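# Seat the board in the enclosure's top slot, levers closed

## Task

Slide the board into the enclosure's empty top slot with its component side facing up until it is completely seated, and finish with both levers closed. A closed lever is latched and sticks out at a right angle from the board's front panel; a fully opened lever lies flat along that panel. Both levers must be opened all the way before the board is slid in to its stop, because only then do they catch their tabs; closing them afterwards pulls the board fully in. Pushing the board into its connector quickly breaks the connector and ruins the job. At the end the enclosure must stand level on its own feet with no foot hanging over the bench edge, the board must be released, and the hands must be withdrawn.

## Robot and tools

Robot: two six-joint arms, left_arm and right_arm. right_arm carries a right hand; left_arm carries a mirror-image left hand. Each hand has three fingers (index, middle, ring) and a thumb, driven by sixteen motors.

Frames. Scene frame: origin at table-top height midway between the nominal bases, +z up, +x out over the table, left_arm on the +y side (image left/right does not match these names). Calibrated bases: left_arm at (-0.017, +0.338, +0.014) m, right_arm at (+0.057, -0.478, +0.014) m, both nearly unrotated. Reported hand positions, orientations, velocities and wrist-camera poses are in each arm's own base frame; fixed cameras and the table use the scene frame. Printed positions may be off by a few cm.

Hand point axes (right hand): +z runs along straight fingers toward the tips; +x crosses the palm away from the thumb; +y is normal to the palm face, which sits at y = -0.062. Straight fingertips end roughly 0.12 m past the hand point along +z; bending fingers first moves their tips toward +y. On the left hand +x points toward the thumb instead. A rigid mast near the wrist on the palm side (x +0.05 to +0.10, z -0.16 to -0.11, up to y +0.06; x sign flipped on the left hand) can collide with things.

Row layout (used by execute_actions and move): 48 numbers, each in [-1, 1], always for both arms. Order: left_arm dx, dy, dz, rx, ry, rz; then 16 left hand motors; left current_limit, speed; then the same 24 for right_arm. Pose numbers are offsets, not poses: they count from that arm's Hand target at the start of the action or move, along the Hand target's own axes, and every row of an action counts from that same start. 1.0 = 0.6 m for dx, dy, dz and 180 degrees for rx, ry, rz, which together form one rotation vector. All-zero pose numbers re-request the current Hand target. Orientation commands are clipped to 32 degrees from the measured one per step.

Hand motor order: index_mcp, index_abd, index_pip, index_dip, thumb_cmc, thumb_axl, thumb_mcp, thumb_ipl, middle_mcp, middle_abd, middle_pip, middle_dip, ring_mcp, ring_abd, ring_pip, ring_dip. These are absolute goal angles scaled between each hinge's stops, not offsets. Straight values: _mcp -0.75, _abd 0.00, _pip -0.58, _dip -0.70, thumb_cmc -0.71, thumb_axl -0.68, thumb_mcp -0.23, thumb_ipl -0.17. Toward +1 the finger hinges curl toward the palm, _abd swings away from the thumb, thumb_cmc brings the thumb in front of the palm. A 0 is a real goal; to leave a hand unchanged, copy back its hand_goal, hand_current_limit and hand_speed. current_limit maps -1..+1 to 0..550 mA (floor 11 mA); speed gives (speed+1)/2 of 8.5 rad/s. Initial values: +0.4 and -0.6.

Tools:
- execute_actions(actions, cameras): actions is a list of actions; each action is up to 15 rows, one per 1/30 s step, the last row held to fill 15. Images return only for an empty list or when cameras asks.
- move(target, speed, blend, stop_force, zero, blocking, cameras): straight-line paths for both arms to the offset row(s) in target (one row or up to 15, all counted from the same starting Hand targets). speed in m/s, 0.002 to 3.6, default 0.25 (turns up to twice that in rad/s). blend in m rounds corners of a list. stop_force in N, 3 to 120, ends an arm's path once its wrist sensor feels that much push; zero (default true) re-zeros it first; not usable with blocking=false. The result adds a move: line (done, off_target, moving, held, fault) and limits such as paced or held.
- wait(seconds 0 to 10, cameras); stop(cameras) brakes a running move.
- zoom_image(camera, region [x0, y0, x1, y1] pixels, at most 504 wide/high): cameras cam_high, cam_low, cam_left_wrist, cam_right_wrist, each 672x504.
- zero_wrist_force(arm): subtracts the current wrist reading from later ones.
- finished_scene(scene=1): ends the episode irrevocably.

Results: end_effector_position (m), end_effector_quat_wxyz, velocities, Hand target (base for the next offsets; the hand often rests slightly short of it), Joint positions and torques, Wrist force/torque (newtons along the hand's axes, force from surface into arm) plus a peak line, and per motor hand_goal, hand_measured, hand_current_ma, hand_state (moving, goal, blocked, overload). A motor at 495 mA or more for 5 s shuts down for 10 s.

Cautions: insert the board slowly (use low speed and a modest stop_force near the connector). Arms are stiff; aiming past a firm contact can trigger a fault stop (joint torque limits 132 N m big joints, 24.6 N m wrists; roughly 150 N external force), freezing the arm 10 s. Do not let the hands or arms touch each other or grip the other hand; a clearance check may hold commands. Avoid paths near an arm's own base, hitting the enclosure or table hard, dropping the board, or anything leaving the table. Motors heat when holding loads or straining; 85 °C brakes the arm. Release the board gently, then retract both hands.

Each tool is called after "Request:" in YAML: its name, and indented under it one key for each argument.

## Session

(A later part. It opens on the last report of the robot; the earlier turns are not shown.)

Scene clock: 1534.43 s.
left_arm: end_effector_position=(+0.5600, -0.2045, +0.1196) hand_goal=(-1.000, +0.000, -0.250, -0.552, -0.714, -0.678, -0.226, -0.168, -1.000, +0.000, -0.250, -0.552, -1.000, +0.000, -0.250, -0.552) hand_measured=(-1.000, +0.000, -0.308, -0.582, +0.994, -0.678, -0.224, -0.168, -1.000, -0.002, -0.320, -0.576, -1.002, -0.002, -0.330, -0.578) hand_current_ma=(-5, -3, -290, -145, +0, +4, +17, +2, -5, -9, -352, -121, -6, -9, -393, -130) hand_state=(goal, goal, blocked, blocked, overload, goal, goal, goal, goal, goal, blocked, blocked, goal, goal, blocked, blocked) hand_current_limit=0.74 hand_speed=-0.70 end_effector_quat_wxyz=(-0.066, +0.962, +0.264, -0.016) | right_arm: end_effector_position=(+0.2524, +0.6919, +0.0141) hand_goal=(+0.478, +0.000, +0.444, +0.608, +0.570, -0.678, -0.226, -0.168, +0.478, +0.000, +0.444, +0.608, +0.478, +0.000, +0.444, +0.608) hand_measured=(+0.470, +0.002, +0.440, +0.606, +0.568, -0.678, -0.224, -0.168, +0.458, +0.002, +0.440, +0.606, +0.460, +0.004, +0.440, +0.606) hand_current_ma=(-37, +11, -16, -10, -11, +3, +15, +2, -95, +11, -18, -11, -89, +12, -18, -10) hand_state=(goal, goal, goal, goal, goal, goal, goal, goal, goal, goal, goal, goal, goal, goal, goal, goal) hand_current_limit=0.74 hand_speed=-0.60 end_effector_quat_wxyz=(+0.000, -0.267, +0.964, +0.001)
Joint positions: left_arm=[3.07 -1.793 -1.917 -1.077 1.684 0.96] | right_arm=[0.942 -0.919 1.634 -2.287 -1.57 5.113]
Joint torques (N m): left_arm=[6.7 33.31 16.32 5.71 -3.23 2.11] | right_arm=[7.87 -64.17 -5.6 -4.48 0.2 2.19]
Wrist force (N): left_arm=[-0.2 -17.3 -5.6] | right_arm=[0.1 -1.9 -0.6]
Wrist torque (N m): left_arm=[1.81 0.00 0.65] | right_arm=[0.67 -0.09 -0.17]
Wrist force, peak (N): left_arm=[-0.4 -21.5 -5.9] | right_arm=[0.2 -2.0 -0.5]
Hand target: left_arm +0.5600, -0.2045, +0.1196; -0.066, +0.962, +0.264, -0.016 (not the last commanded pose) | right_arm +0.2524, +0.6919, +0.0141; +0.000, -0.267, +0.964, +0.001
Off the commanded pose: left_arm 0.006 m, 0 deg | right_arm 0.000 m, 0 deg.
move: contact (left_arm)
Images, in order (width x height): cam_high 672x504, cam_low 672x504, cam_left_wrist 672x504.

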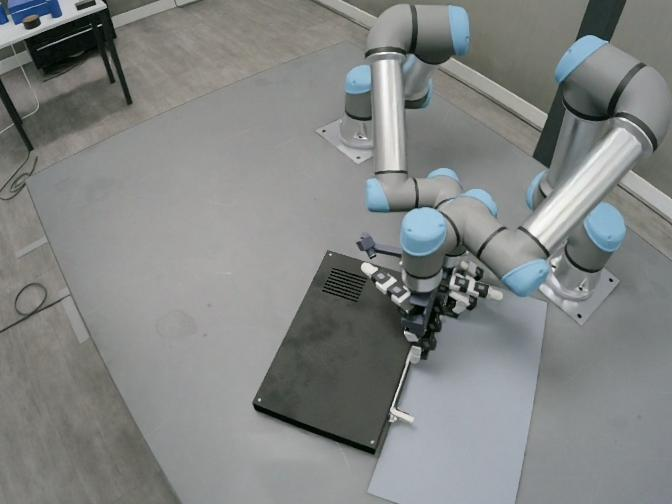

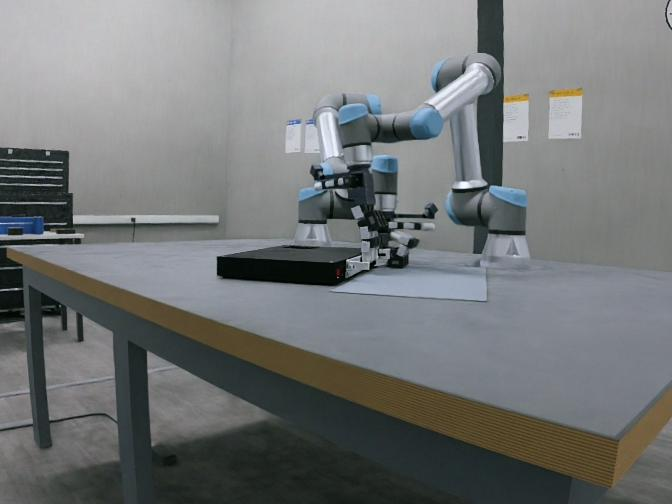

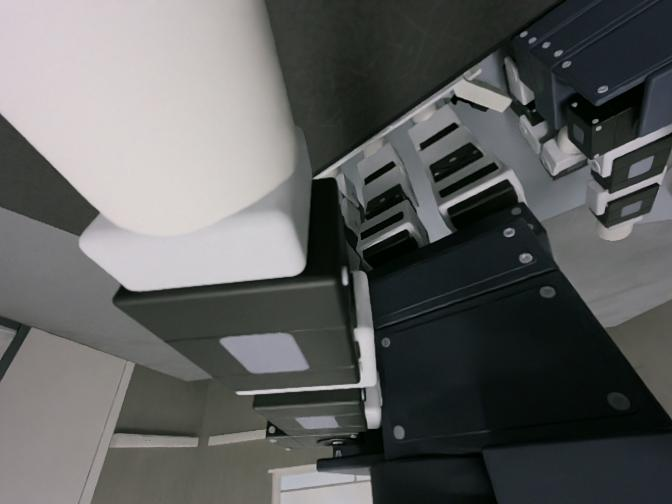

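Request:
move:
  target: [0,0,0,0,0,0,-1,0,-0.25,-0.551,-0.714,-0.678,-0.226,-0.168,-1,0,-0.25,-0.551,-1,0,-0.25,-0.551,0.74,-0.7,-0.07,0,0,0,0,0,0.479,0,0.445,0.609,0.571,-0.678,-0.226,-0.168,0.479,0,0.445,0.609,0.479,0,0.445,0.609,0.74,-0.6]
  speed: 0.008
  stop_force: 22
  cameras: ["cam_left_wrist","cam_high","cam_low"]

Request:
zoom_image:
  camera: "cam_left_wrist"
  region: [440, 0, 580, 110]

Scene clock: 1543.17 s.
left_arm: end_effector_position=(+0.5601, -0.2045, +0.1196) hand_goal=(-1.000, +0.000, -0.250, -0.552, -0.714, -0.678, -0.226, -0.168, -1.000, +0.000, -0.250, -0.552, -1.000, +0.000, -0.250, -0.552) hand_measured=(-1.000, +0.000, -0.308, -0.582, +0.994, -0.678, -0.224, -0.168, -1.000, -0.002, -0.320, -0.576, -1.000, -0.002, -0.330, -0.578) hand_current_ma=(-4, -3, -290, -145, +0, +4, +17, +2, -4, -9, -352, -121, -4, -9, -393, -130) hand_state=(goal, goal, blocked, blocked, overload, goal, goal, goal, goal, goal, blocked, blocked, goal, goal, blocked, blocked) hand_current_limit=0.74 hand_speed=-0.70 end_effector_quat_wxyz=(-0.066, +0.962, +0.264, -0.016) | right_arm: end_effector_position=(+0.2586, +0.6957, +0.0141) hand_goal=(+0.478, +0.000, +0.444, +0.608, +0.570, -0.678, -0.226, -0.168, +0.478, +0.000, +0.444, +0.608, +0.478, +0.000, +0.444, +0.608) hand_measured=(+0.478, +0.002, +0.440, +0.606, +0.568, -0.678, -0.224, -0.168, +0.458, +0.002, +0.440, +0.606, +0.460, +0.004, +0.440, +0.606) hand_current_ma=(+4, +10, -16, -10, -10, +3, +15, +2, -95, +11, -18, -11, -89, +12, -18, -10) hand_state=(goal, goal, goal, goal, goal, goal, goal, goal, goal, goal, goal, goal, goal, goal, goal, goal) hand_current_limit=0.74 hand_speed=-0.60 end_effector_quat_wxyz=(+0.000, -0.267, +0.964, +0.001)
Joint positions: left_arm=[3.07 -1.793 -1.917 -1.077 1.684 0.96] | right_arm=[0.938 -0.908 1.614 -2.278 -1.57 5.109]
Joint torques (N m): left_arm=[6.71 32.92 15.88 2.73 -3.17 2.07] | right_arm=[-5.13 -66.91 -13.1 -7.3 -4.44 3.39]
Wrist force (N): left_arm=[0.2 -11.9 -3.5] | right_arm=[16.9 8.1 0.2]
Wrist torque (N m): left_arm=[1.18 0.05 0.51] | right_arm=[0.78 -0.21 0.50]
Wrist force, peak (N): left_arm=[0.1 -17.7 -5.9] | right_arm=[22.5 12.8 0.6]
Hand target: left_arm +0.5600, -0.2045, +0.1196; -0.066, +0.962, +0.264, -0.016 | right_arm +0.2586, +0.6957, +0.0141; +0.000, -0.267, +0.964, +0.001 (not the last commanded pose)
Off the commanded pose: left_arm 0.000 m, 0 deg | right_arm 0.035 m, 0 deg.
move: contact (right_arm)
Images, in order (width x height): cam_high 672x504, cam_low 672x504, cam_left_wrist 672x504.

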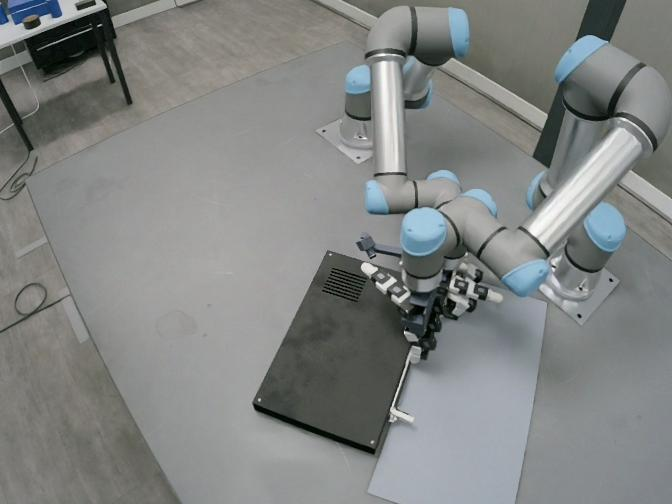

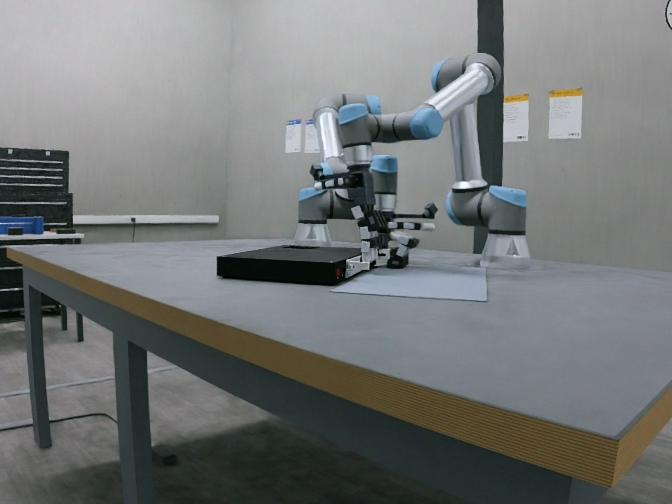

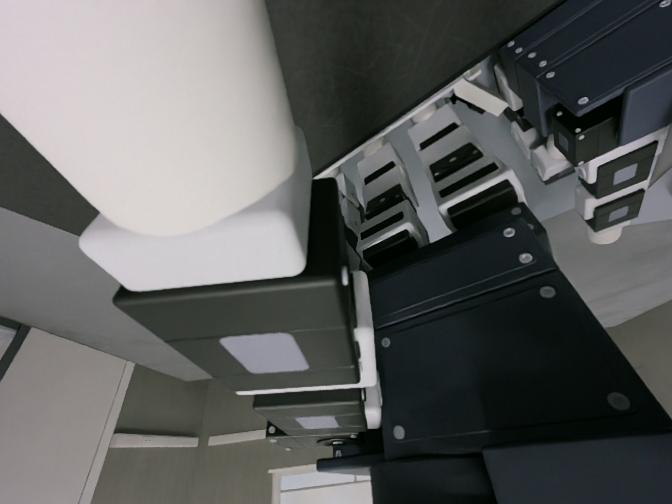

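Scaled by 3.600 from the camera's 672x504 image, which has a finer 960x720 frame.

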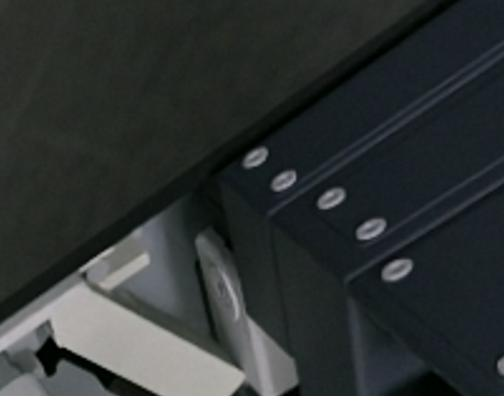

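Request:
move:
  target: [0,0,0,0,0,0,-1,0,-0.25,-0.551,-0.714,-0.678,-0.226,-0.168,-1,0,-0.25,-0.551,-1,0,-0.25,-0.551,0.74,-0.7,-0.05,0.033,0,0,0,0,0.479,0,0.445,0.609,0.571,-0.678,-0.226,-0.168,0.479,0,0.445,0.609,0.479,0,0.445,0.609,0.74,-0.6]
  speed: 0.008
  stop_force: 32
  cameras: ["cam_left_wrist","cam_high","cam_low"]

Request:
zoom_image:
  camera: "cam_left_wrist"
  region: [440, 0, 580, 110]

Scene clock: 1556.50 s.
left_arm: end_effector_position=(+0.5600, -0.2045, +0.1196) hand_goal=(-1.000, +0.000, -0.250, -0.552, -0.714, -0.678, -0.226, -0.168, -1.000, +0.000, -0.250, -0.552, -1.000, +0.000, -0.250, -0.552) hand_measured=(-1.000, -0.006, -0.288, -0.580, +0.994, -0.678, -0.224, -0.168, -1.000, -0.008, -0.292, -0.574, -1.000, -0.008, -0.294, -0.574) hand_current_ma=(-2, -29, -186, -136, +0, +4, +17, +2, -2, -36, -208, -109, -2, -38, -220, -111) hand_state=(goal, goal, blocked, blocked, overload, goal, goal, goal, goal, goal, blocked, blocked, goal, goal, blocked, blocked) hand_current_limit=0.74 hand_speed=-0.70 end_effector_quat_wxyz=(-0.066, +0.962, +0.264, -0.016) | right_arm: end_effector_position=(+0.2677, +0.7146, +0.0141) hand_goal=(+0.478, +0.000, +0.444, +0.608, +0.570, -0.678, -0.226, -0.168, +0.478, +0.000, +0.444, +0.608, +0.478, +0.000, +0.444, +0.608) hand_measured=(+0.468, +0.002, +0.440, +0.606, +0.568, -0.678, -0.224, -0.168, +0.458, +0.002, +0.440, +0.606, +0.460, +0.004, +0.440, +0.606) hand_current_ma=(-49, +10, -15, -10, -10, +3, +15, +2, -95, +11, -18, -11, -89, +12, -18, -10) hand_state=(goal, goal, goal, goal, goal, goal, goal, goal, goal, goal, goal, goal, goal, goal, goal, goal) hand_current_limit=0.74 hand_speed=-0.60 end_effector_quat_wxyz=(+0.000, -0.267, +0.964, +0.001)
Joint positions: left_arm=[3.07 -1.793 -1.917 -1.077 1.684 0.96] | right_arm=[0.943 -0.869 1.54 -2.243 -1.57 5.115]
Joint torques (N m): left_arm=[6.41 33.18 19.05 2.83 -2.83 1.89] | right_arm=[-4.52 -67.9 -18.56 -8.8 2.32 -2.98]
Wrist force (N): left_arm=[1.1 -9.6 1.2] | right_arm=[23.5 -15.9 -4.6]
Wrist torque (N m): left_arm=[0.66 0.25 0.57] | right_arm=[0.89 -0.35 2.60]
Wrist force, peak (N): left_arm=[0.3 -12.1 -4.2] | right_arm=[34.8 -23.3 -7.0]
Hand target: left_arm +0.5600, -0.2045, +0.1196; -0.066, +0.962, +0.264, -0.016 | right_arm +0.2677, +0.7146, +0.0141; +0.000, -0.267, +0.964, +0.001 (not the last commanded pose)
Off the commanded pose: left_arm 0.000 m, 0 deg | right_arm 0.015 m, 0 deg.
move: contact (right_arm)
Images, in order (width x height): cam_high 672x504, cam_low 672x504, cam_left_wrist 672x504.

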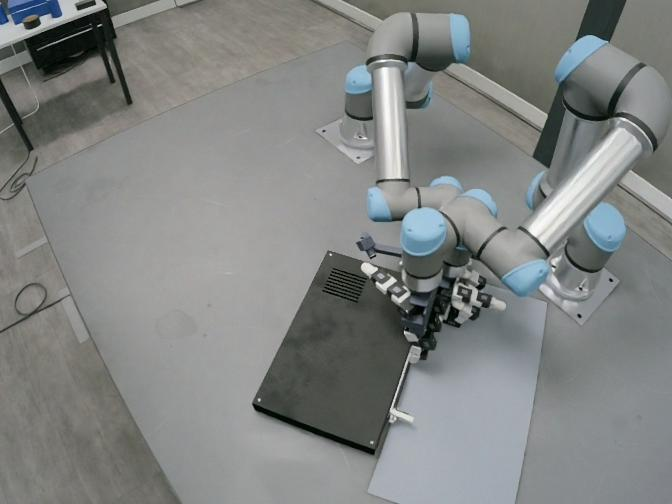

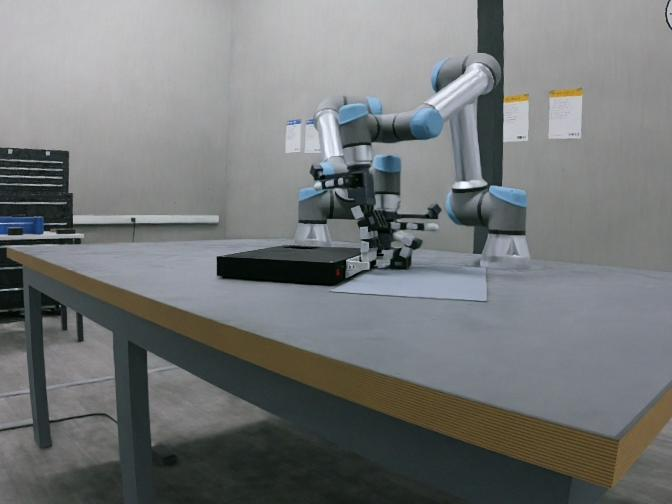

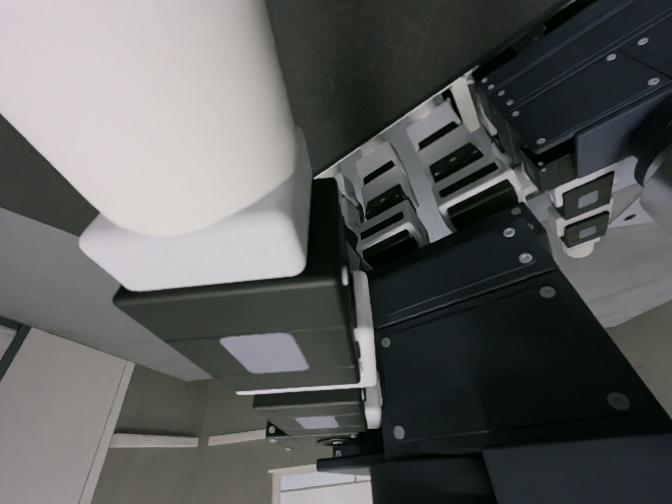

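Scaled by 3.600 from the camera's 672x504 image, which has a finer 960x720 frame.

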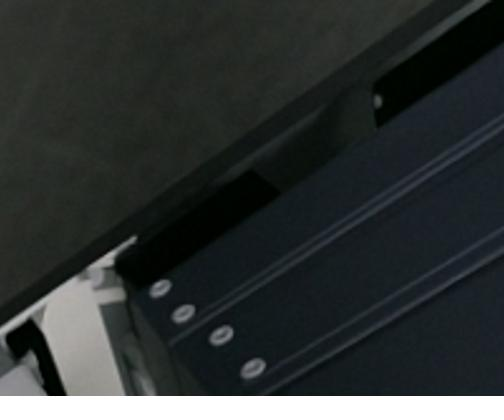

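Request:
move:
  target: [0,0,0,0,0,0,-1,0,-0.25,-0.551,-0.714,-0.678,-0.226,-0.168,-1,0,-0.25,-0.551,-1,0,-0.25,-0.551,0.74,-0.7,0.06,-0.02,0,0,0,0,0.479,0,0.445,0.609,0.571,-0.678,-0.226,-0.168,0.479,0,0.445,0.609,0.479,0,0.445,0.609,0.74,-0.6]
  speed: 0.03
  cameras: ["cam_left_wrist","cam_high","cam_low"]

Request:
zoom_image:
  camera: "cam_left_wrist"
  region: [440, 0, 580, 110]

Request:
zoom_image:
  camera: "cam_low"
  region: [330, 245, 400, 290]

Scene clock: 1565.93 s.
left_arm: end_effector_position=(+0.5600, -0.2045, +0.1196) hand_goal=(-1.000, +0.000, -0.250, -0.552, -0.714, -0.678, -0.226, -0.168, -1.000, +0.000, -0.250, -0.552, -1.000, +0.000, -0.250, -0.552) hand_measured=(-1.000, -0.006, -0.288, -0.580, +0.994, -0.678, -0.224, -0.168, -1.000, -0.008, -0.292, -0.574, -1.000, -0.008, -0.294, -0.574) hand_current_ma=(-2, -27, -186, -136, +0, +4, +17, +2, -2, -35, -208, -109, -2, -36, -220, -111) hand_state=(goal, goal, blocked, blocked, overload, goal, goal, goal, goal, goal, blocked, blocked, goal, goal, blocked, blocked) hand_current_limit=0.74 hand_speed=-0.70 end_effector_quat_wxyz=(-0.066, +0.962, +0.264, -0.016) | right_arm: end_effector_position=(+0.2430, +0.6859, +0.0140) hand_goal=(+0.478, +0.000, +0.444, +0.608, +0.570, -0.678, -0.226, -0.168, +0.478, +0.000, +0.444, +0.608, +0.478, +0.000, +0.444, +0.608) hand_measured=(+0.468, +0.002, +0.440, +0.606, +0.568, -0.678, -0.224, -0.168, +0.458, +0.002, +0.440, +0.606, +0.460, +0.004, +0.440, +0.606) hand_current_ma=(-49, +10, -15, -10, -10, +3, +15, +2, -95, +11, -18, -11, -89, +12, -18, -10) hand_state=(goal, goal, goal, goal, goal, goal, goal, goal, goal, goal, goal, goal, goal, goal, goal, goal) hand_current_limit=0.74 hand_speed=-0.60 end_effector_quat_wxyz=(+0.000, -0.267, +0.964, +0.001)
Joint positions: left_arm=[3.07 -1.793 -1.917 -1.077 1.684 0.96] | right_arm=[0.948 -0.936 1.666 -2.302 -1.57 5.12]
Joint torques (N m): left_arm=[7.32 31.89 24.99 2.69 -3.23 2.03] | right_arm=[6.55 -61.99 -4.77 -3.44 -0.82 2.43]
Wrist force (N): left_arm=[0.0 -9.3 0.0] | right_arm=[-1.1 2.8 -0.8]
Wrist torque (N m): left_arm=[0.76 0.15 0.48] | right_arm=[0.75 -0.11 -0.33]
Wrist force, peak (N): left_arm=[0.1 -10.1 0.2] | right_arm=[23.7 -15.9 -4.2]
Hand target: left_arm +0.5600, -0.2045, +0.1196; -0.066, +0.962, +0.264, -0.016 | right_arm +0.2430, +0.6858, +0.0140; +0.000, -0.267, +0.964, +0.001
Off the commanded pose: left_arm 0.000 m, 0 deg | right_arm 0.000 m, 0 deg.
move: done
Images, in order (width x height): cam_high 672x504, cam_low 672x504, cam_left_wrist 672x504.

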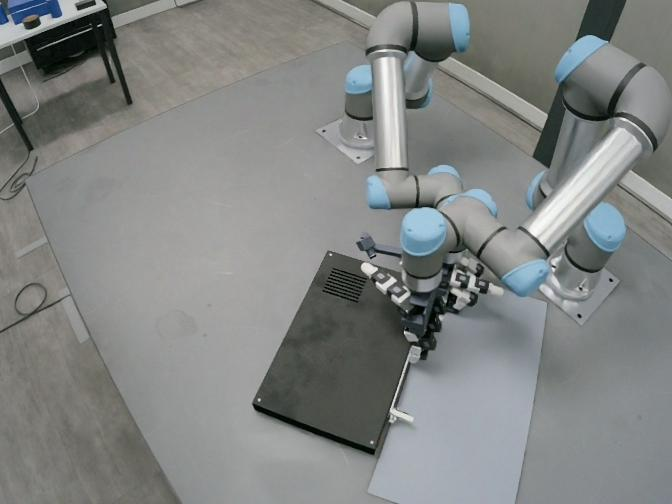

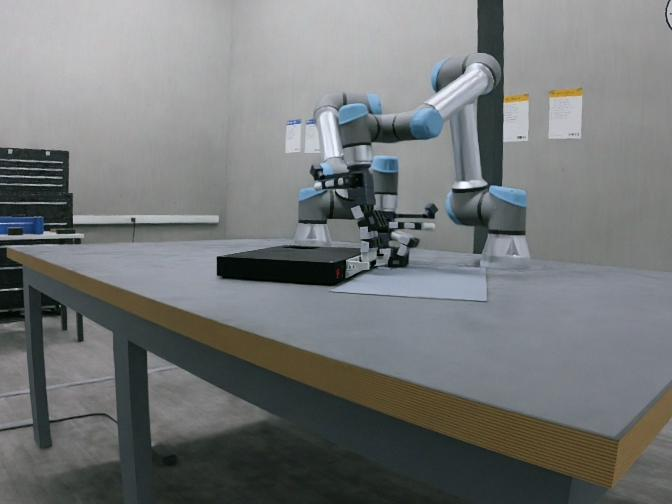

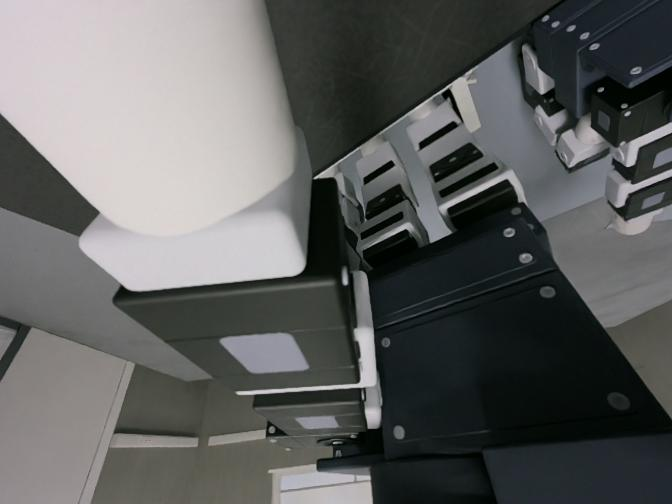

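Scaled by 3.600 from the camera's 672x504 image, which has a finer 960x720 frame.

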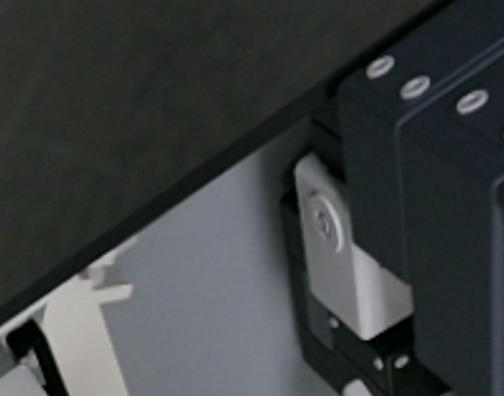

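Scaled by 7.200 from the camera's 672x504 image, which has a finer 960x720 frame.

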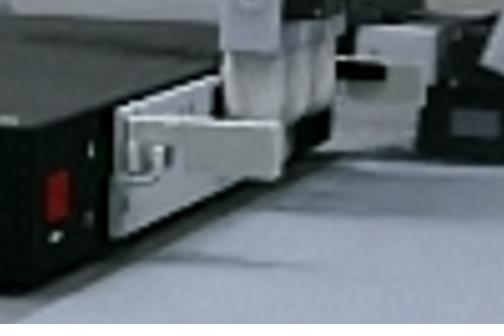

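Request:
move:
  target:
    - [0,-0.0825,0.0114,0,0,0,-1,0,-0.25,-0.551,-0.714,-0.678,-0.226,-0.168,-1,0,-0.25,-0.551,-1,0,-0.25,-0.551,0.74,-0.7,0,0,0,0,0,0,0.479,0,0.445,0.609,0.571,-0.678,-0.226,-0.168,0.479,0,0.445,0.609,0.479,0,0.445,0.609,0.4,-0.6]
    - [0.0,-0.0962,-0.0877,0,0,0,-1,0,-0.25,-0.551,-0.714,-0.678,-0.226,-0.168,-1,0,-0.25,-0.551,-1,0,-0.25,-0.551,0.4,-0.7,0.07,-0.05,-0.12,0,0,0,0.479,0,0.445,0.609,0.571,-0.678,-0.226,-0.168,0.479,0,0.445,0.609,0.479,0,0.445,0.609,0.4,-0.6]
  speed: [0.04,0.15]
  blend: [0.01,0]
  cameras: ["cam_left_wrist","cam_high","cam_low"]

Request:
zoom_image:
  camera: "cam_low"
  region: [330, 240, 400, 290]

Request:
zoom_image:
  camera: "cam_high"
  region: [380, 380, 430, 430]

Request:
zoom_image:
  camera: "cam_high"
  region: [400, 295, 450, 345]

Scene clock: 1575.40 s.
left_arm: end_effector_position=(+0.5343, -0.1615, +0.1795) hand_goal=(-1.000, +0.000, -0.250, -0.552, -0.714, -0.678, -0.226, -0.168, -1.000, +0.000, -0.250, -0.552, -1.000, +0.000, -0.250, -0.552) hand_measured=(-0.998, -0.004, -0.252, -0.556, +0.994, -0.678, -0.224, -0.168, -0.998, -0.002, -0.252, -0.554, -0.998, -0.002, -0.252, -0.554) hand_current_ma=(+11, -13, -10, -15, +0, +4, +17, +2, +10, -12, -12, -12, +10, -12, -12, -12) hand_state=(goal, goal, goal, goal, overload, goal, goal, goal, goal, goal, goal, goal, goal, goal, goal, goal) hand_current_limit=0.40 hand_speed=-0.70 end_effector_quat_wxyz=(-0.066, +0.962, +0.264, -0.016) | right_arm: end_effector_position=(+0.2224, +0.6383, +0.0859) hand_goal=(+0.478, +0.000, +0.444, +0.608, +0.570, -0.678, -0.226, -0.168, +0.478, +0.000, +0.444, +0.608, +0.478, +0.000, +0.444, +0.608) hand_measured=(+0.468, +0.002, +0.440, +0.606, +0.568, -0.678, -0.224, -0.168, +0.458, +0.002, +0.440, +0.606, +0.460, +0.004, +0.440, +0.606) hand_current_ma=(-49, +10, -15, -10, -9, +3, +15, +2, -95, +10, -17, -11, -88, +12, -18, -10) hand_state=(goal, goal, goal, goal, goal, goal, goal, goal, goal, goal, goal, goal, goal, goal, goal, goal) hand_current_limit=0.40 hand_speed=-0.60 end_effector_quat_wxyz=(+0.000, -0.267, +0.964, +0.001)
Joint positions: left_arm=[3.153 -1.638 -1.928 -1.211 1.689 1.044] | right_arm=[0.929 -1.143 1.782 -2.211 -1.57 5.101]
Joint torques (N m): left_arm=[11.77 30.38 31.13 0.71 1.73 -1.04] | right_arm=[-5.71 -56.09 -6.77 -1.31 2.27 -2.21]
Wrist force (N): left_arm=[-0.3 -0.4 -0.7] | right_arm=[-0.2 -2.0 -0.6]
Wrist torque (N m): left_arm=[-0.01 0.04 0.05] | right_arm=[0.66 -0.08 -0.10]
Wrist force, peak (N): left_arm=[0.1 -9.9 0.2] | right_arm=[-2.9 21.9 5.6]
Hand target: left_arm +0.5344, -0.1615, +0.1795; -0.066, +0.962, +0.264, -0.016 | right_arm +0.2224, +0.6383, +0.0859; +0.000, -0.267, +0.964, +0.001
Off the commanded pose: left_arm 0.000 m, 0 deg | right_arm 0.000 m, 0 deg.
move: done; blend cut to 0 m at target 1
Images, in order (width x height): cam_high 672x504, cam_low 672x504, cam_left_wrist 672x504.

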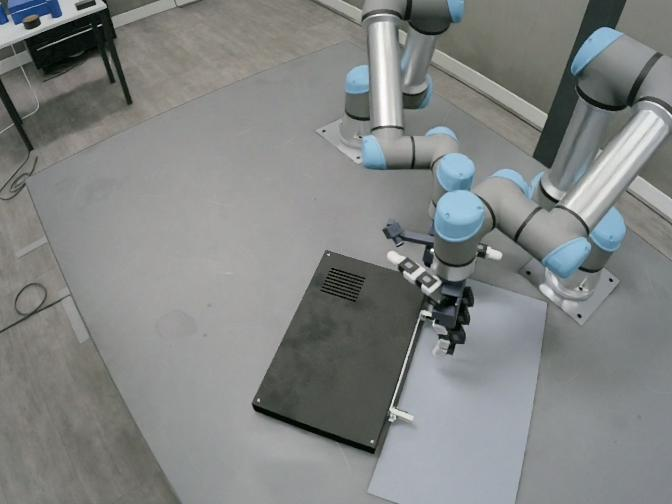

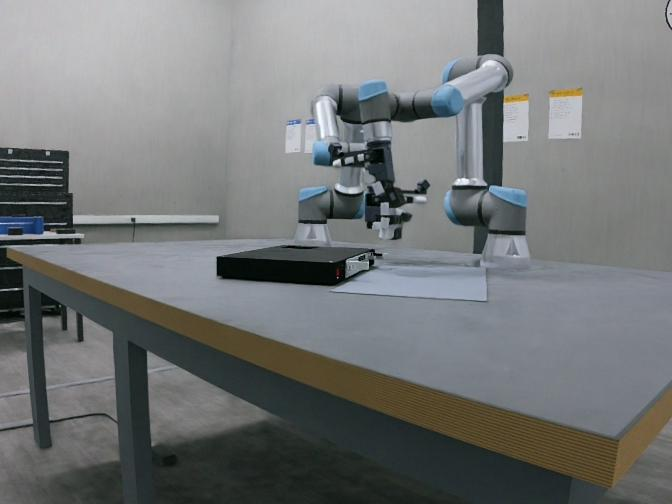

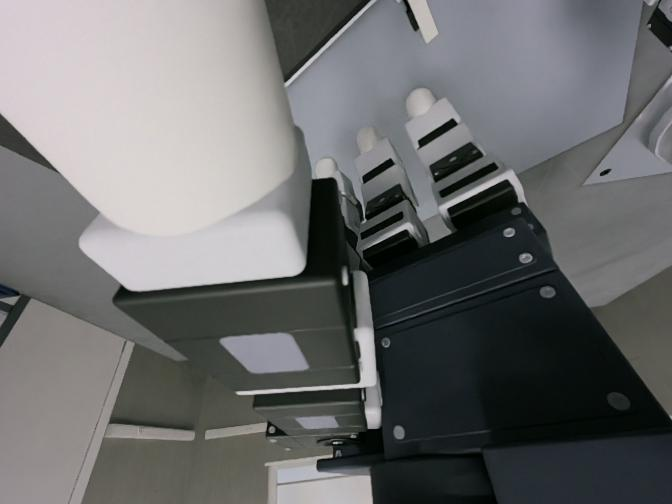

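Scaled by 7.200 from the camera's 672x504 image, which has a finer 960x720 frame.

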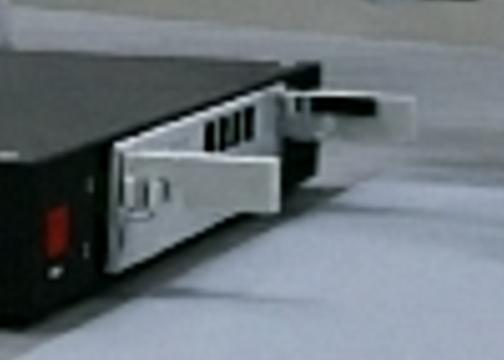

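Scaled by 10.080 from the camera's 672x504 image, which has a finer 960x720 frame.

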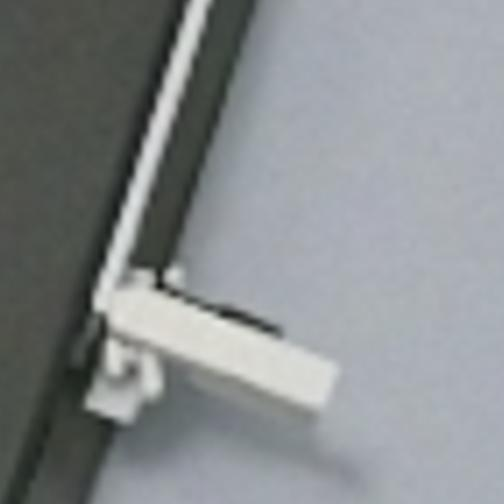

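Scaled by 10.080 from the camera's 672x504 image, which has a finer 960x720 frame.

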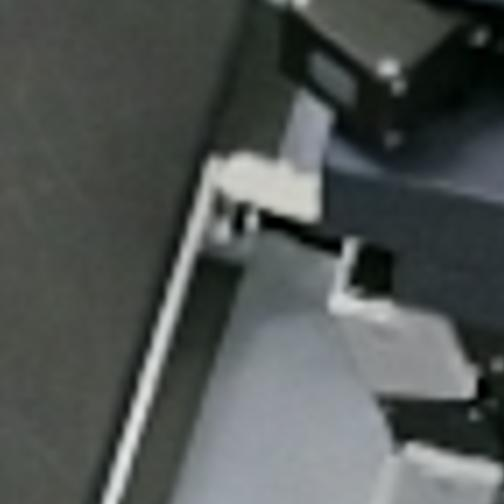

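Request:
move:
  target: [0.3944,0.0225,-0.003,0,0,0,-1,0,-0.25,-0.551,-0.714,-0.678,-0.226,-0.168,-1,0,-0.25,-0.551,-1,0,-0.25,-0.551,0.74,-0.7,0.1,-0.1,-0.1,0,0,0,0.479,0,0.445,0.609,0.571,-0.678,-0.226,-0.168,0.479,0,0.445,0.609,0.479,0,0.445,0.609,0.4,-0.6]
  speed: 0.2
  cameras: ["cam_left_wrist","cam_high"]

Request:
zoom_image:
  camera: "cam_left_wrist"
  region: [340, 0, 440, 100]

Request:
zoom_image:
  camera: "cam_high"
  region: [400, 295, 450, 345]

Scene clock: 1584.63 s.
left_arm: end_effector_position=(+0.7449, -0.0527, +0.1803) hand_goal=(-1.000, +0.000, -0.250, -0.552, -0.714, -0.678, -0.226, -0.168, -1.000, +0.000, -0.250, -0.552, -1.000, +0.000, -0.250, -0.552) hand_measured=(-0.998, -0.002, -0.252, -0.556, +0.994, -0.678, -0.224, -0.168, -0.998, -0.002, -0.252, -0.554, -0.998, -0.002, -0.252, -0.554) hand_current_ma=(+11, -11, -10, -15, +0, +4, +17, +2, +10, -10, -12, -12, +10, -11, -12, -12) hand_state=(goal, goal, goal, goal, overload, goal, goal, goal, goal, goal, goal, goal, goal, goal, goal, goal) hand_current_limit=0.74 hand_speed=-0.70 end_effector_quat_wxyz=(-0.066, +0.962, +0.264, -0.016) | right_arm: end_effector_position=(+0.2019, +0.5559, +0.1458) hand_goal=(+0.478, +0.000, +0.444, +0.608, +0.570, -0.678, -0.226, -0.168, +0.478, +0.000, +0.444, +0.608, +0.478, +0.000, +0.444, +0.608) hand_measured=(+0.468, +0.002, +0.440, +0.606, +0.568, -0.678, -0.224, -0.168, +0.458, +0.002, +0.440, +0.606, +0.460, +0.004, +0.440, +0.606) hand_current_ma=(-49, +10, -15, -10, -9, +3, +15, +2, -95, +10, -17, -11, -88, +12, -18, -10) hand_state=(goal, goal, goal, goal, goal, goal, goal, goal, goal, goal, goal, goal, goal, goal, goal, goal) hand_current_limit=0.40 hand_speed=-0.60 end_effector_quat_wxyz=(+0.000, -0.267, +0.964, +0.001)
Joint positions: left_arm=[3.307 -2.084 -1.34 -1.335 1.698 1.198] | right_arm=[0.865 -1.401 1.955 -2.126 -1.569 5.036]
Joint torques (N m): left_arm=[12.67 38.39 33.86 0.35 1.71 2.13] | right_arm=[-5.76 -44.16 -8.59 -1.32 2.23 -2.2]
Wrist force (N): left_arm=[-0.2 0.1 -0.9] | right_arm=[-0.1 -2.0 -0.4]
Wrist torque (N m): left_arm=[0.05 0.03 0.07] | right_arm=[0.60 -0.07 -0.08]
Wrist force, peak (N): left_arm=[-1.1 -0.4 -1.0] | right_arm=[-0.2 -2.3 -0.6]
Hand target: left_arm +0.7449, -0.0527, +0.1803; -0.066, +0.962, +0.264, -0.016 | right_arm +0.2019, +0.5559, +0.1458; +0.000, -0.267, +0.964, +0.001
Off the commanded pose: left_arm 0.000 m, 0 deg | right_arm 0.000 m, 0 deg.
move: done
Images, in order (width x height): cam_high 672x504, cam_left_wrist 672x504.

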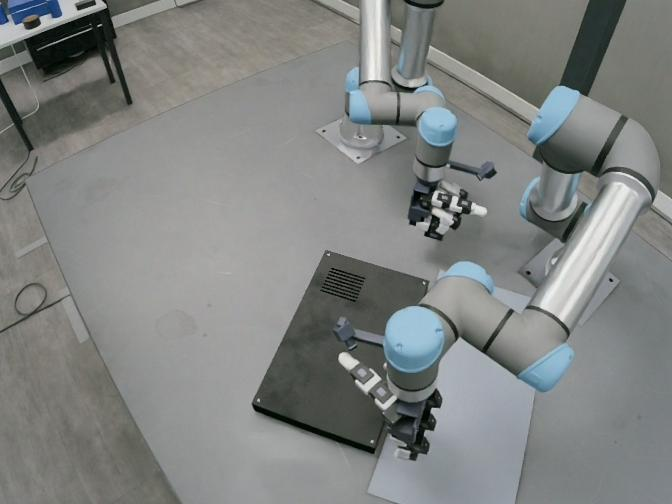

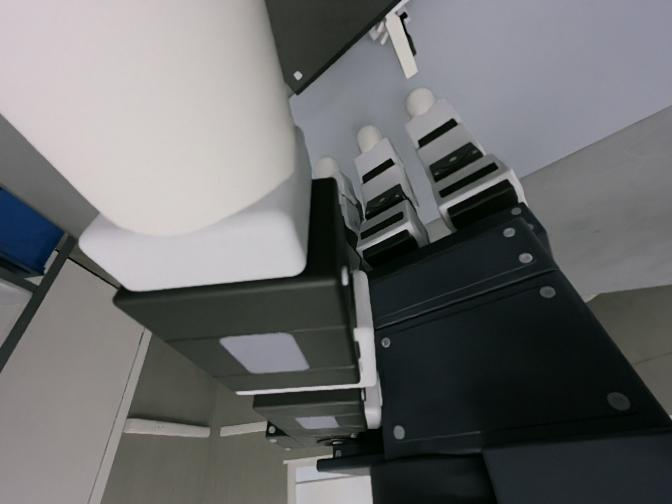

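Scaled by 5.040 from the camera's 672x504 image, which has a finer 960x720 frame.

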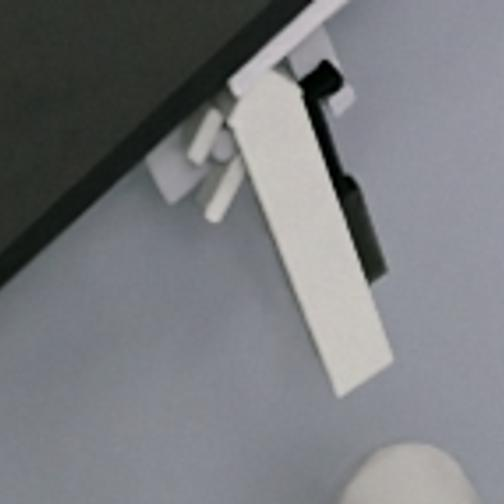

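Scaled by 10.080 from the camera's 672x504 image, which has a finer 960x720 frame.

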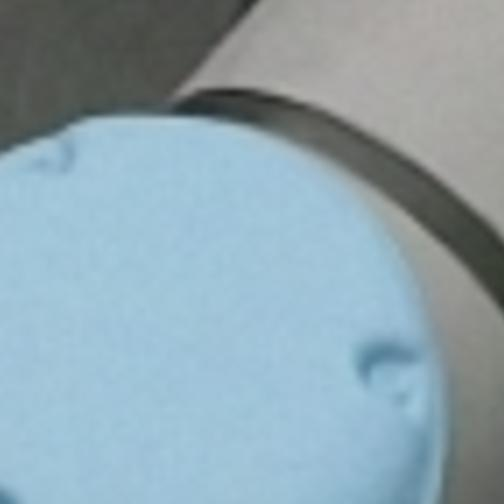

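Request:
move:
  target:
    - [0.0558,0.0125,-0.0017,0,0,0,-1,0,-0.25,-0.551,-0.714,-0.678,-0.226,-0.168,-1,0,-0.25,-0.551,-1,0,-0.25,-0.551,0.74,-0.7,0,0,0,0,0,0,0.479,0,0.445,0.609,0.571,-0.678,-0.226,-0.168,0.479,0,0.445,0.609,0.479,0,0.445,0.609,0.4,-0.6]
    - [0.0558,0.0262,0.0973,0,0,0,-1,0,-0.25,-0.551,-0.714,-0.678,-0.226,-0.168,-1,0,-0.25,-0.551,-1,0,-0.25,-0.551,0.74,-0.7,0,0,0,0,0,0,0.479,0,0.445,0.609,0.571,-0.678,-0.226,-0.168,0.479,0,0.445,0.609,0.479,0,0.445,0.609,0.4,-0.6]
  speed: 0.1
  blend: [0.01,0]

Request:
move:
  target: [-0.07,-0.02,0.0028,0,0,0,-1,0,-0.25,-0.551,-0.714,-0.678,-0.226,-0.168,-1,0,-0.25,-0.551,-1,0,-0.25,-0.551,0.74,-0.7,0,0,0,0,0,0,0.479,0,0.445,0.609,0.571,-0.678,-0.226,-0.168,0.479,0,0.445,0.609,0.479,0,0.445,0.609,0.4,-0.6]
  speed: 0.01
  stop_force: 12
  cameras: ["cam_left_wrist","cam_high","cam_low"]

Request:
zoom_image:
  camera: "cam_left_wrist"
  region: [330, 20, 450, 140]

Request:
zoom_image:
  camera: "cam_low"
  region: [330, 240, 400, 290]

Scene clock: 1601.50 s.
left_arm: end_effector_position=(+0.7778, -0.0421, +0.1206) hand_goal=(-1.000, +0.000, -0.250, -0.552, -0.714, -0.678, -0.226, -0.168, -1.000, +0.000, -0.250, -0.552, -1.000, +0.000, -0.250, -0.552) hand_measured=(-0.998, -0.002, -0.252, -0.556, +0.994, -0.678, -0.224, -0.168, -0.998, -0.002, -0.252, -0.554, -0.998, -0.002, -0.252, -0.554) hand_current_ma=(+11, -11, -10, -15, +0, +4, +17, +2, +10, -10, -12, -12, +11, -11, -12, -12) hand_state=(goal, goal, goal, goal, overload, goal, goal, goal, goal, goal, goal, goal, goal, goal, goal, goal) hand_current_limit=0.74 hand_speed=-0.70 end_effector_quat_wxyz=(-0.066, +0.962, +0.264, -0.016) | right_arm: end_effector_position=(+0.2019, +0.5559, +0.1458) hand_goal=(+0.478, +0.000, +0.444, +0.608, +0.570, -0.678, -0.226, -0.168, +0.478, +0.000, +0.444, +0.608, +0.478, +0.000, +0.444, +0.608) hand_measured=(+0.468, +0.002, +0.440, +0.606, +0.568, -0.678, -0.224, -0.168, +0.458, +0.002, +0.440, +0.606, +0.460, +0.004, +0.440, +0.606) hand_current_ma=(-49, +10, -15, -10, -9, +3, +15, +2, -95, +10, -17, -11, -88, +12, -18, -10) hand_state=(goal, goal, goal, goal, goal, goal, goal, goal, goal, goal, goal, goal, goal, goal, goal, goal) hand_current_limit=0.40 hand_speed=-0.60 end_effector_quat_wxyz=(+0.000, -0.267, +0.964, +0.001)
Joint positions: left_arm=[3.314 -2.207 -1.301 -1.25 1.698 1.205] | right_arm=[0.865 -1.401 1.955 -2.126 -1.569 5.036]
Joint torques (N m): left_arm=[6.4 41.21 18.36 3.76 -0.84 1.54] | right_arm=[-5.83 -45.2 -7.97 -1.31 2.22 -2.25]
Wrist force (N): left_arm=[0.4 -0.4 -1.0] | right_arm=[-0.1 -1.9 -0.6]
Wrist torque (N m): left_arm=[-0.02 -0.06 0.11] | right_arm=[0.63 -0.06 -0.07]
Wrist force, peak (N): left_arm=[0.7 0.0 -1.5] | right_arm=[-0.3 -2.0 -0.9]
Hand target: left_arm +0.7778, -0.0422, +0.1204; -0.066, +0.962, +0.264, -0.016 | right_arm +0.2019, +0.5559, +0.1458; +0.000, -0.267, +0.964, +0.001
Off the commanded pose: left_arm 0.000 m, 0 deg | right_arm 0.000 m, 0 deg.
move: done

Scene clock: 1606.77 s.
left_arm: end_effector_position=(+0.7355, -0.0531, +0.1202) hand_goal=(-1.000, +0.000, -0.250, -0.552, -0.714, -0.678, -0.226, -0.168, -1.000, +0.000, -0.250, -0.552, -1.000, +0.000, -0.250, -0.552) hand_measured=(-0.998, -0.002, -0.252, -0.556, +0.994, -0.678, -0.224, -0.168, -0.998, -0.002, -0.252, -0.554, -0.978, -0.166, -0.236, -0.546) hand_current_ma=(+11, -11, -10, -15, +0, +4, +17, +2, +10, -10, -12, -12, +113, -479, +73, +31) hand_state=(goal, goal, goal, goal, overload, goal, goal, goal, goal, goal, goal, goal, blocked, blocked, goal, goal) hand_current_limit=0.74 hand_speed=-0.70 end_effector_quat_wxyz=(-0.066, +0.962, +0.264, -0.016) | right_arm: end_effector_position=(+0.2019, +0.5559, +0.1458) hand_goal=(+0.478, +0.000, +0.444, +0.608, +0.570, -0.678, -0.226, -0.168, +0.478, +0.000, +0.444, +0.608, +0.478, +0.000, +0.444, +0.608) hand_measured=(+0.468, +0.002, +0.440, +0.606, +0.568, -0.678, -0.224, -0.168, +0.458, +0.002, +0.440, +0.606, +0.460, +0.004, +0.440, +0.606) hand_current_ma=(-49, +10, -15, -10, -9, +3, +15, +2, -95, +10, -17, -11, -88, +12, -18, -10) hand_state=(goal, goal, goal, goal, goal, goal, goal, goal, goal, goal, goal, goal, goal, goal, goal, goal) hand_current_limit=0.40 hand_speed=-0.60 end_effector_quat_wxyz=(+0.000, -0.267, +0.964, +0.001)
Joint positions: left_arm=[3.308 -2.112 -1.458 -1.188 1.698 1.2] | right_arm=[0.865 -1.401 1.955 -2.126 -1.569 5.036]
Joint torques (N m): left_arm=[-11.6 46.2 8.98 1.01 -1.78 -2.33] | right_arm=[-6.64 -45 -8.54 -1.24 2.29 -2.11]
Wrist force (N): left_arm=[7.8 0.9 -6.3] | right_arm=[0.0 -1.7 -0.7]
Wrist torque (N m): left_arm=[0.32 0.32 0.77] | right_arm=[0.66 -0.07 -0.07]
Wrist force, peak (N): left_arm=[8.0 0.6 -6.2] | right_arm=[-0.3 -1.9 -0.7]
Hand target: left_arm +0.7355, -0.0531, +0.1202; -0.066, +0.962, +0.264, -0.016 | right_arm +0.2019, +0.5559, +0.1458; +0.000, -0.267, +0.964, +0.001
Off the commanded pose: left_arm 0.000 m, 0 deg | right_arm 0.000 m, 0 deg.
move: done
Images, in order (width x height): cam_high 672x504, cam_low 672x504, cam_left_wrist 672x504.

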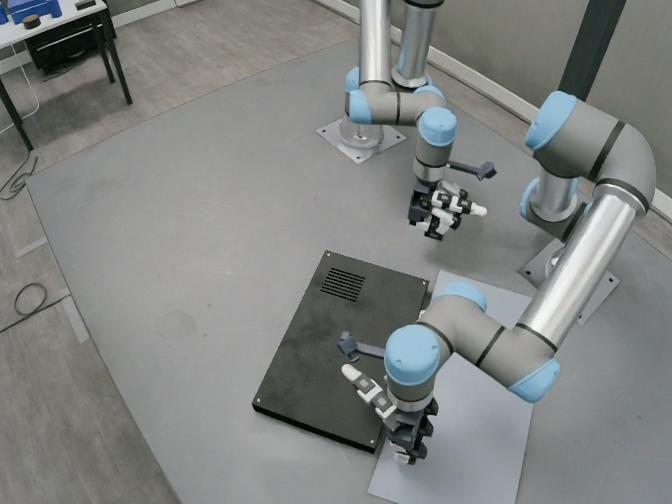

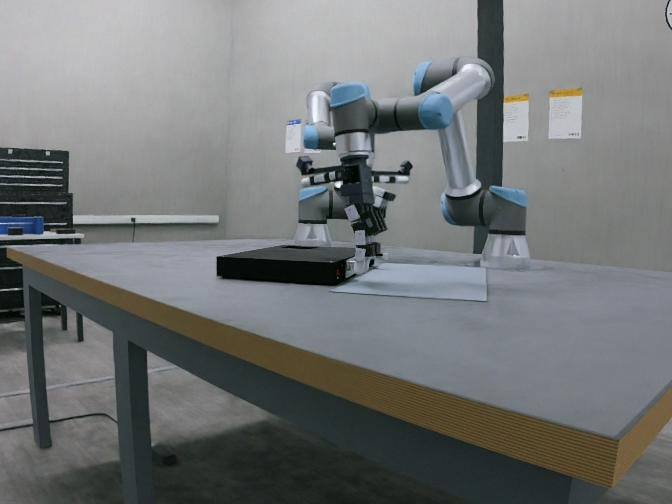

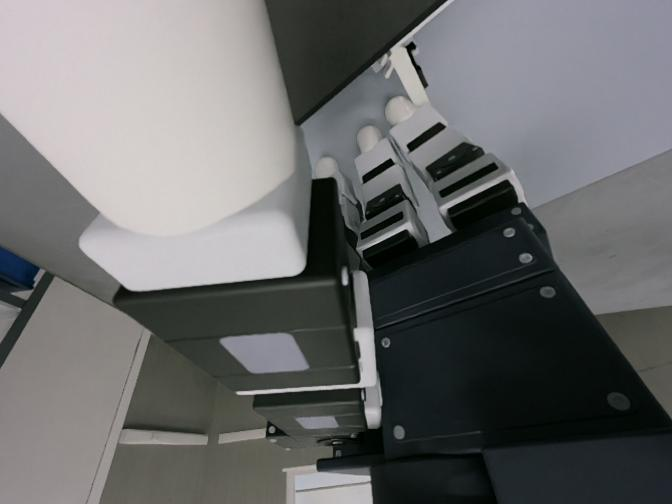

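Scaled by 4.200 from the camera's 672x504 image, which has a finer 960x720 frame.

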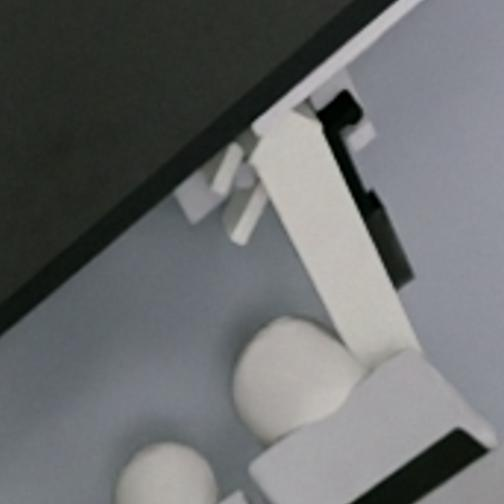

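Scaled by 7.200 from the camera's 672x504 image, which has a finer 960x720 frame.

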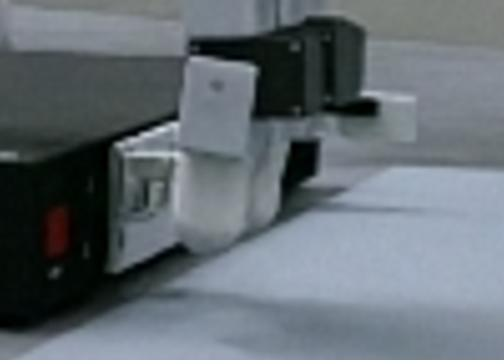

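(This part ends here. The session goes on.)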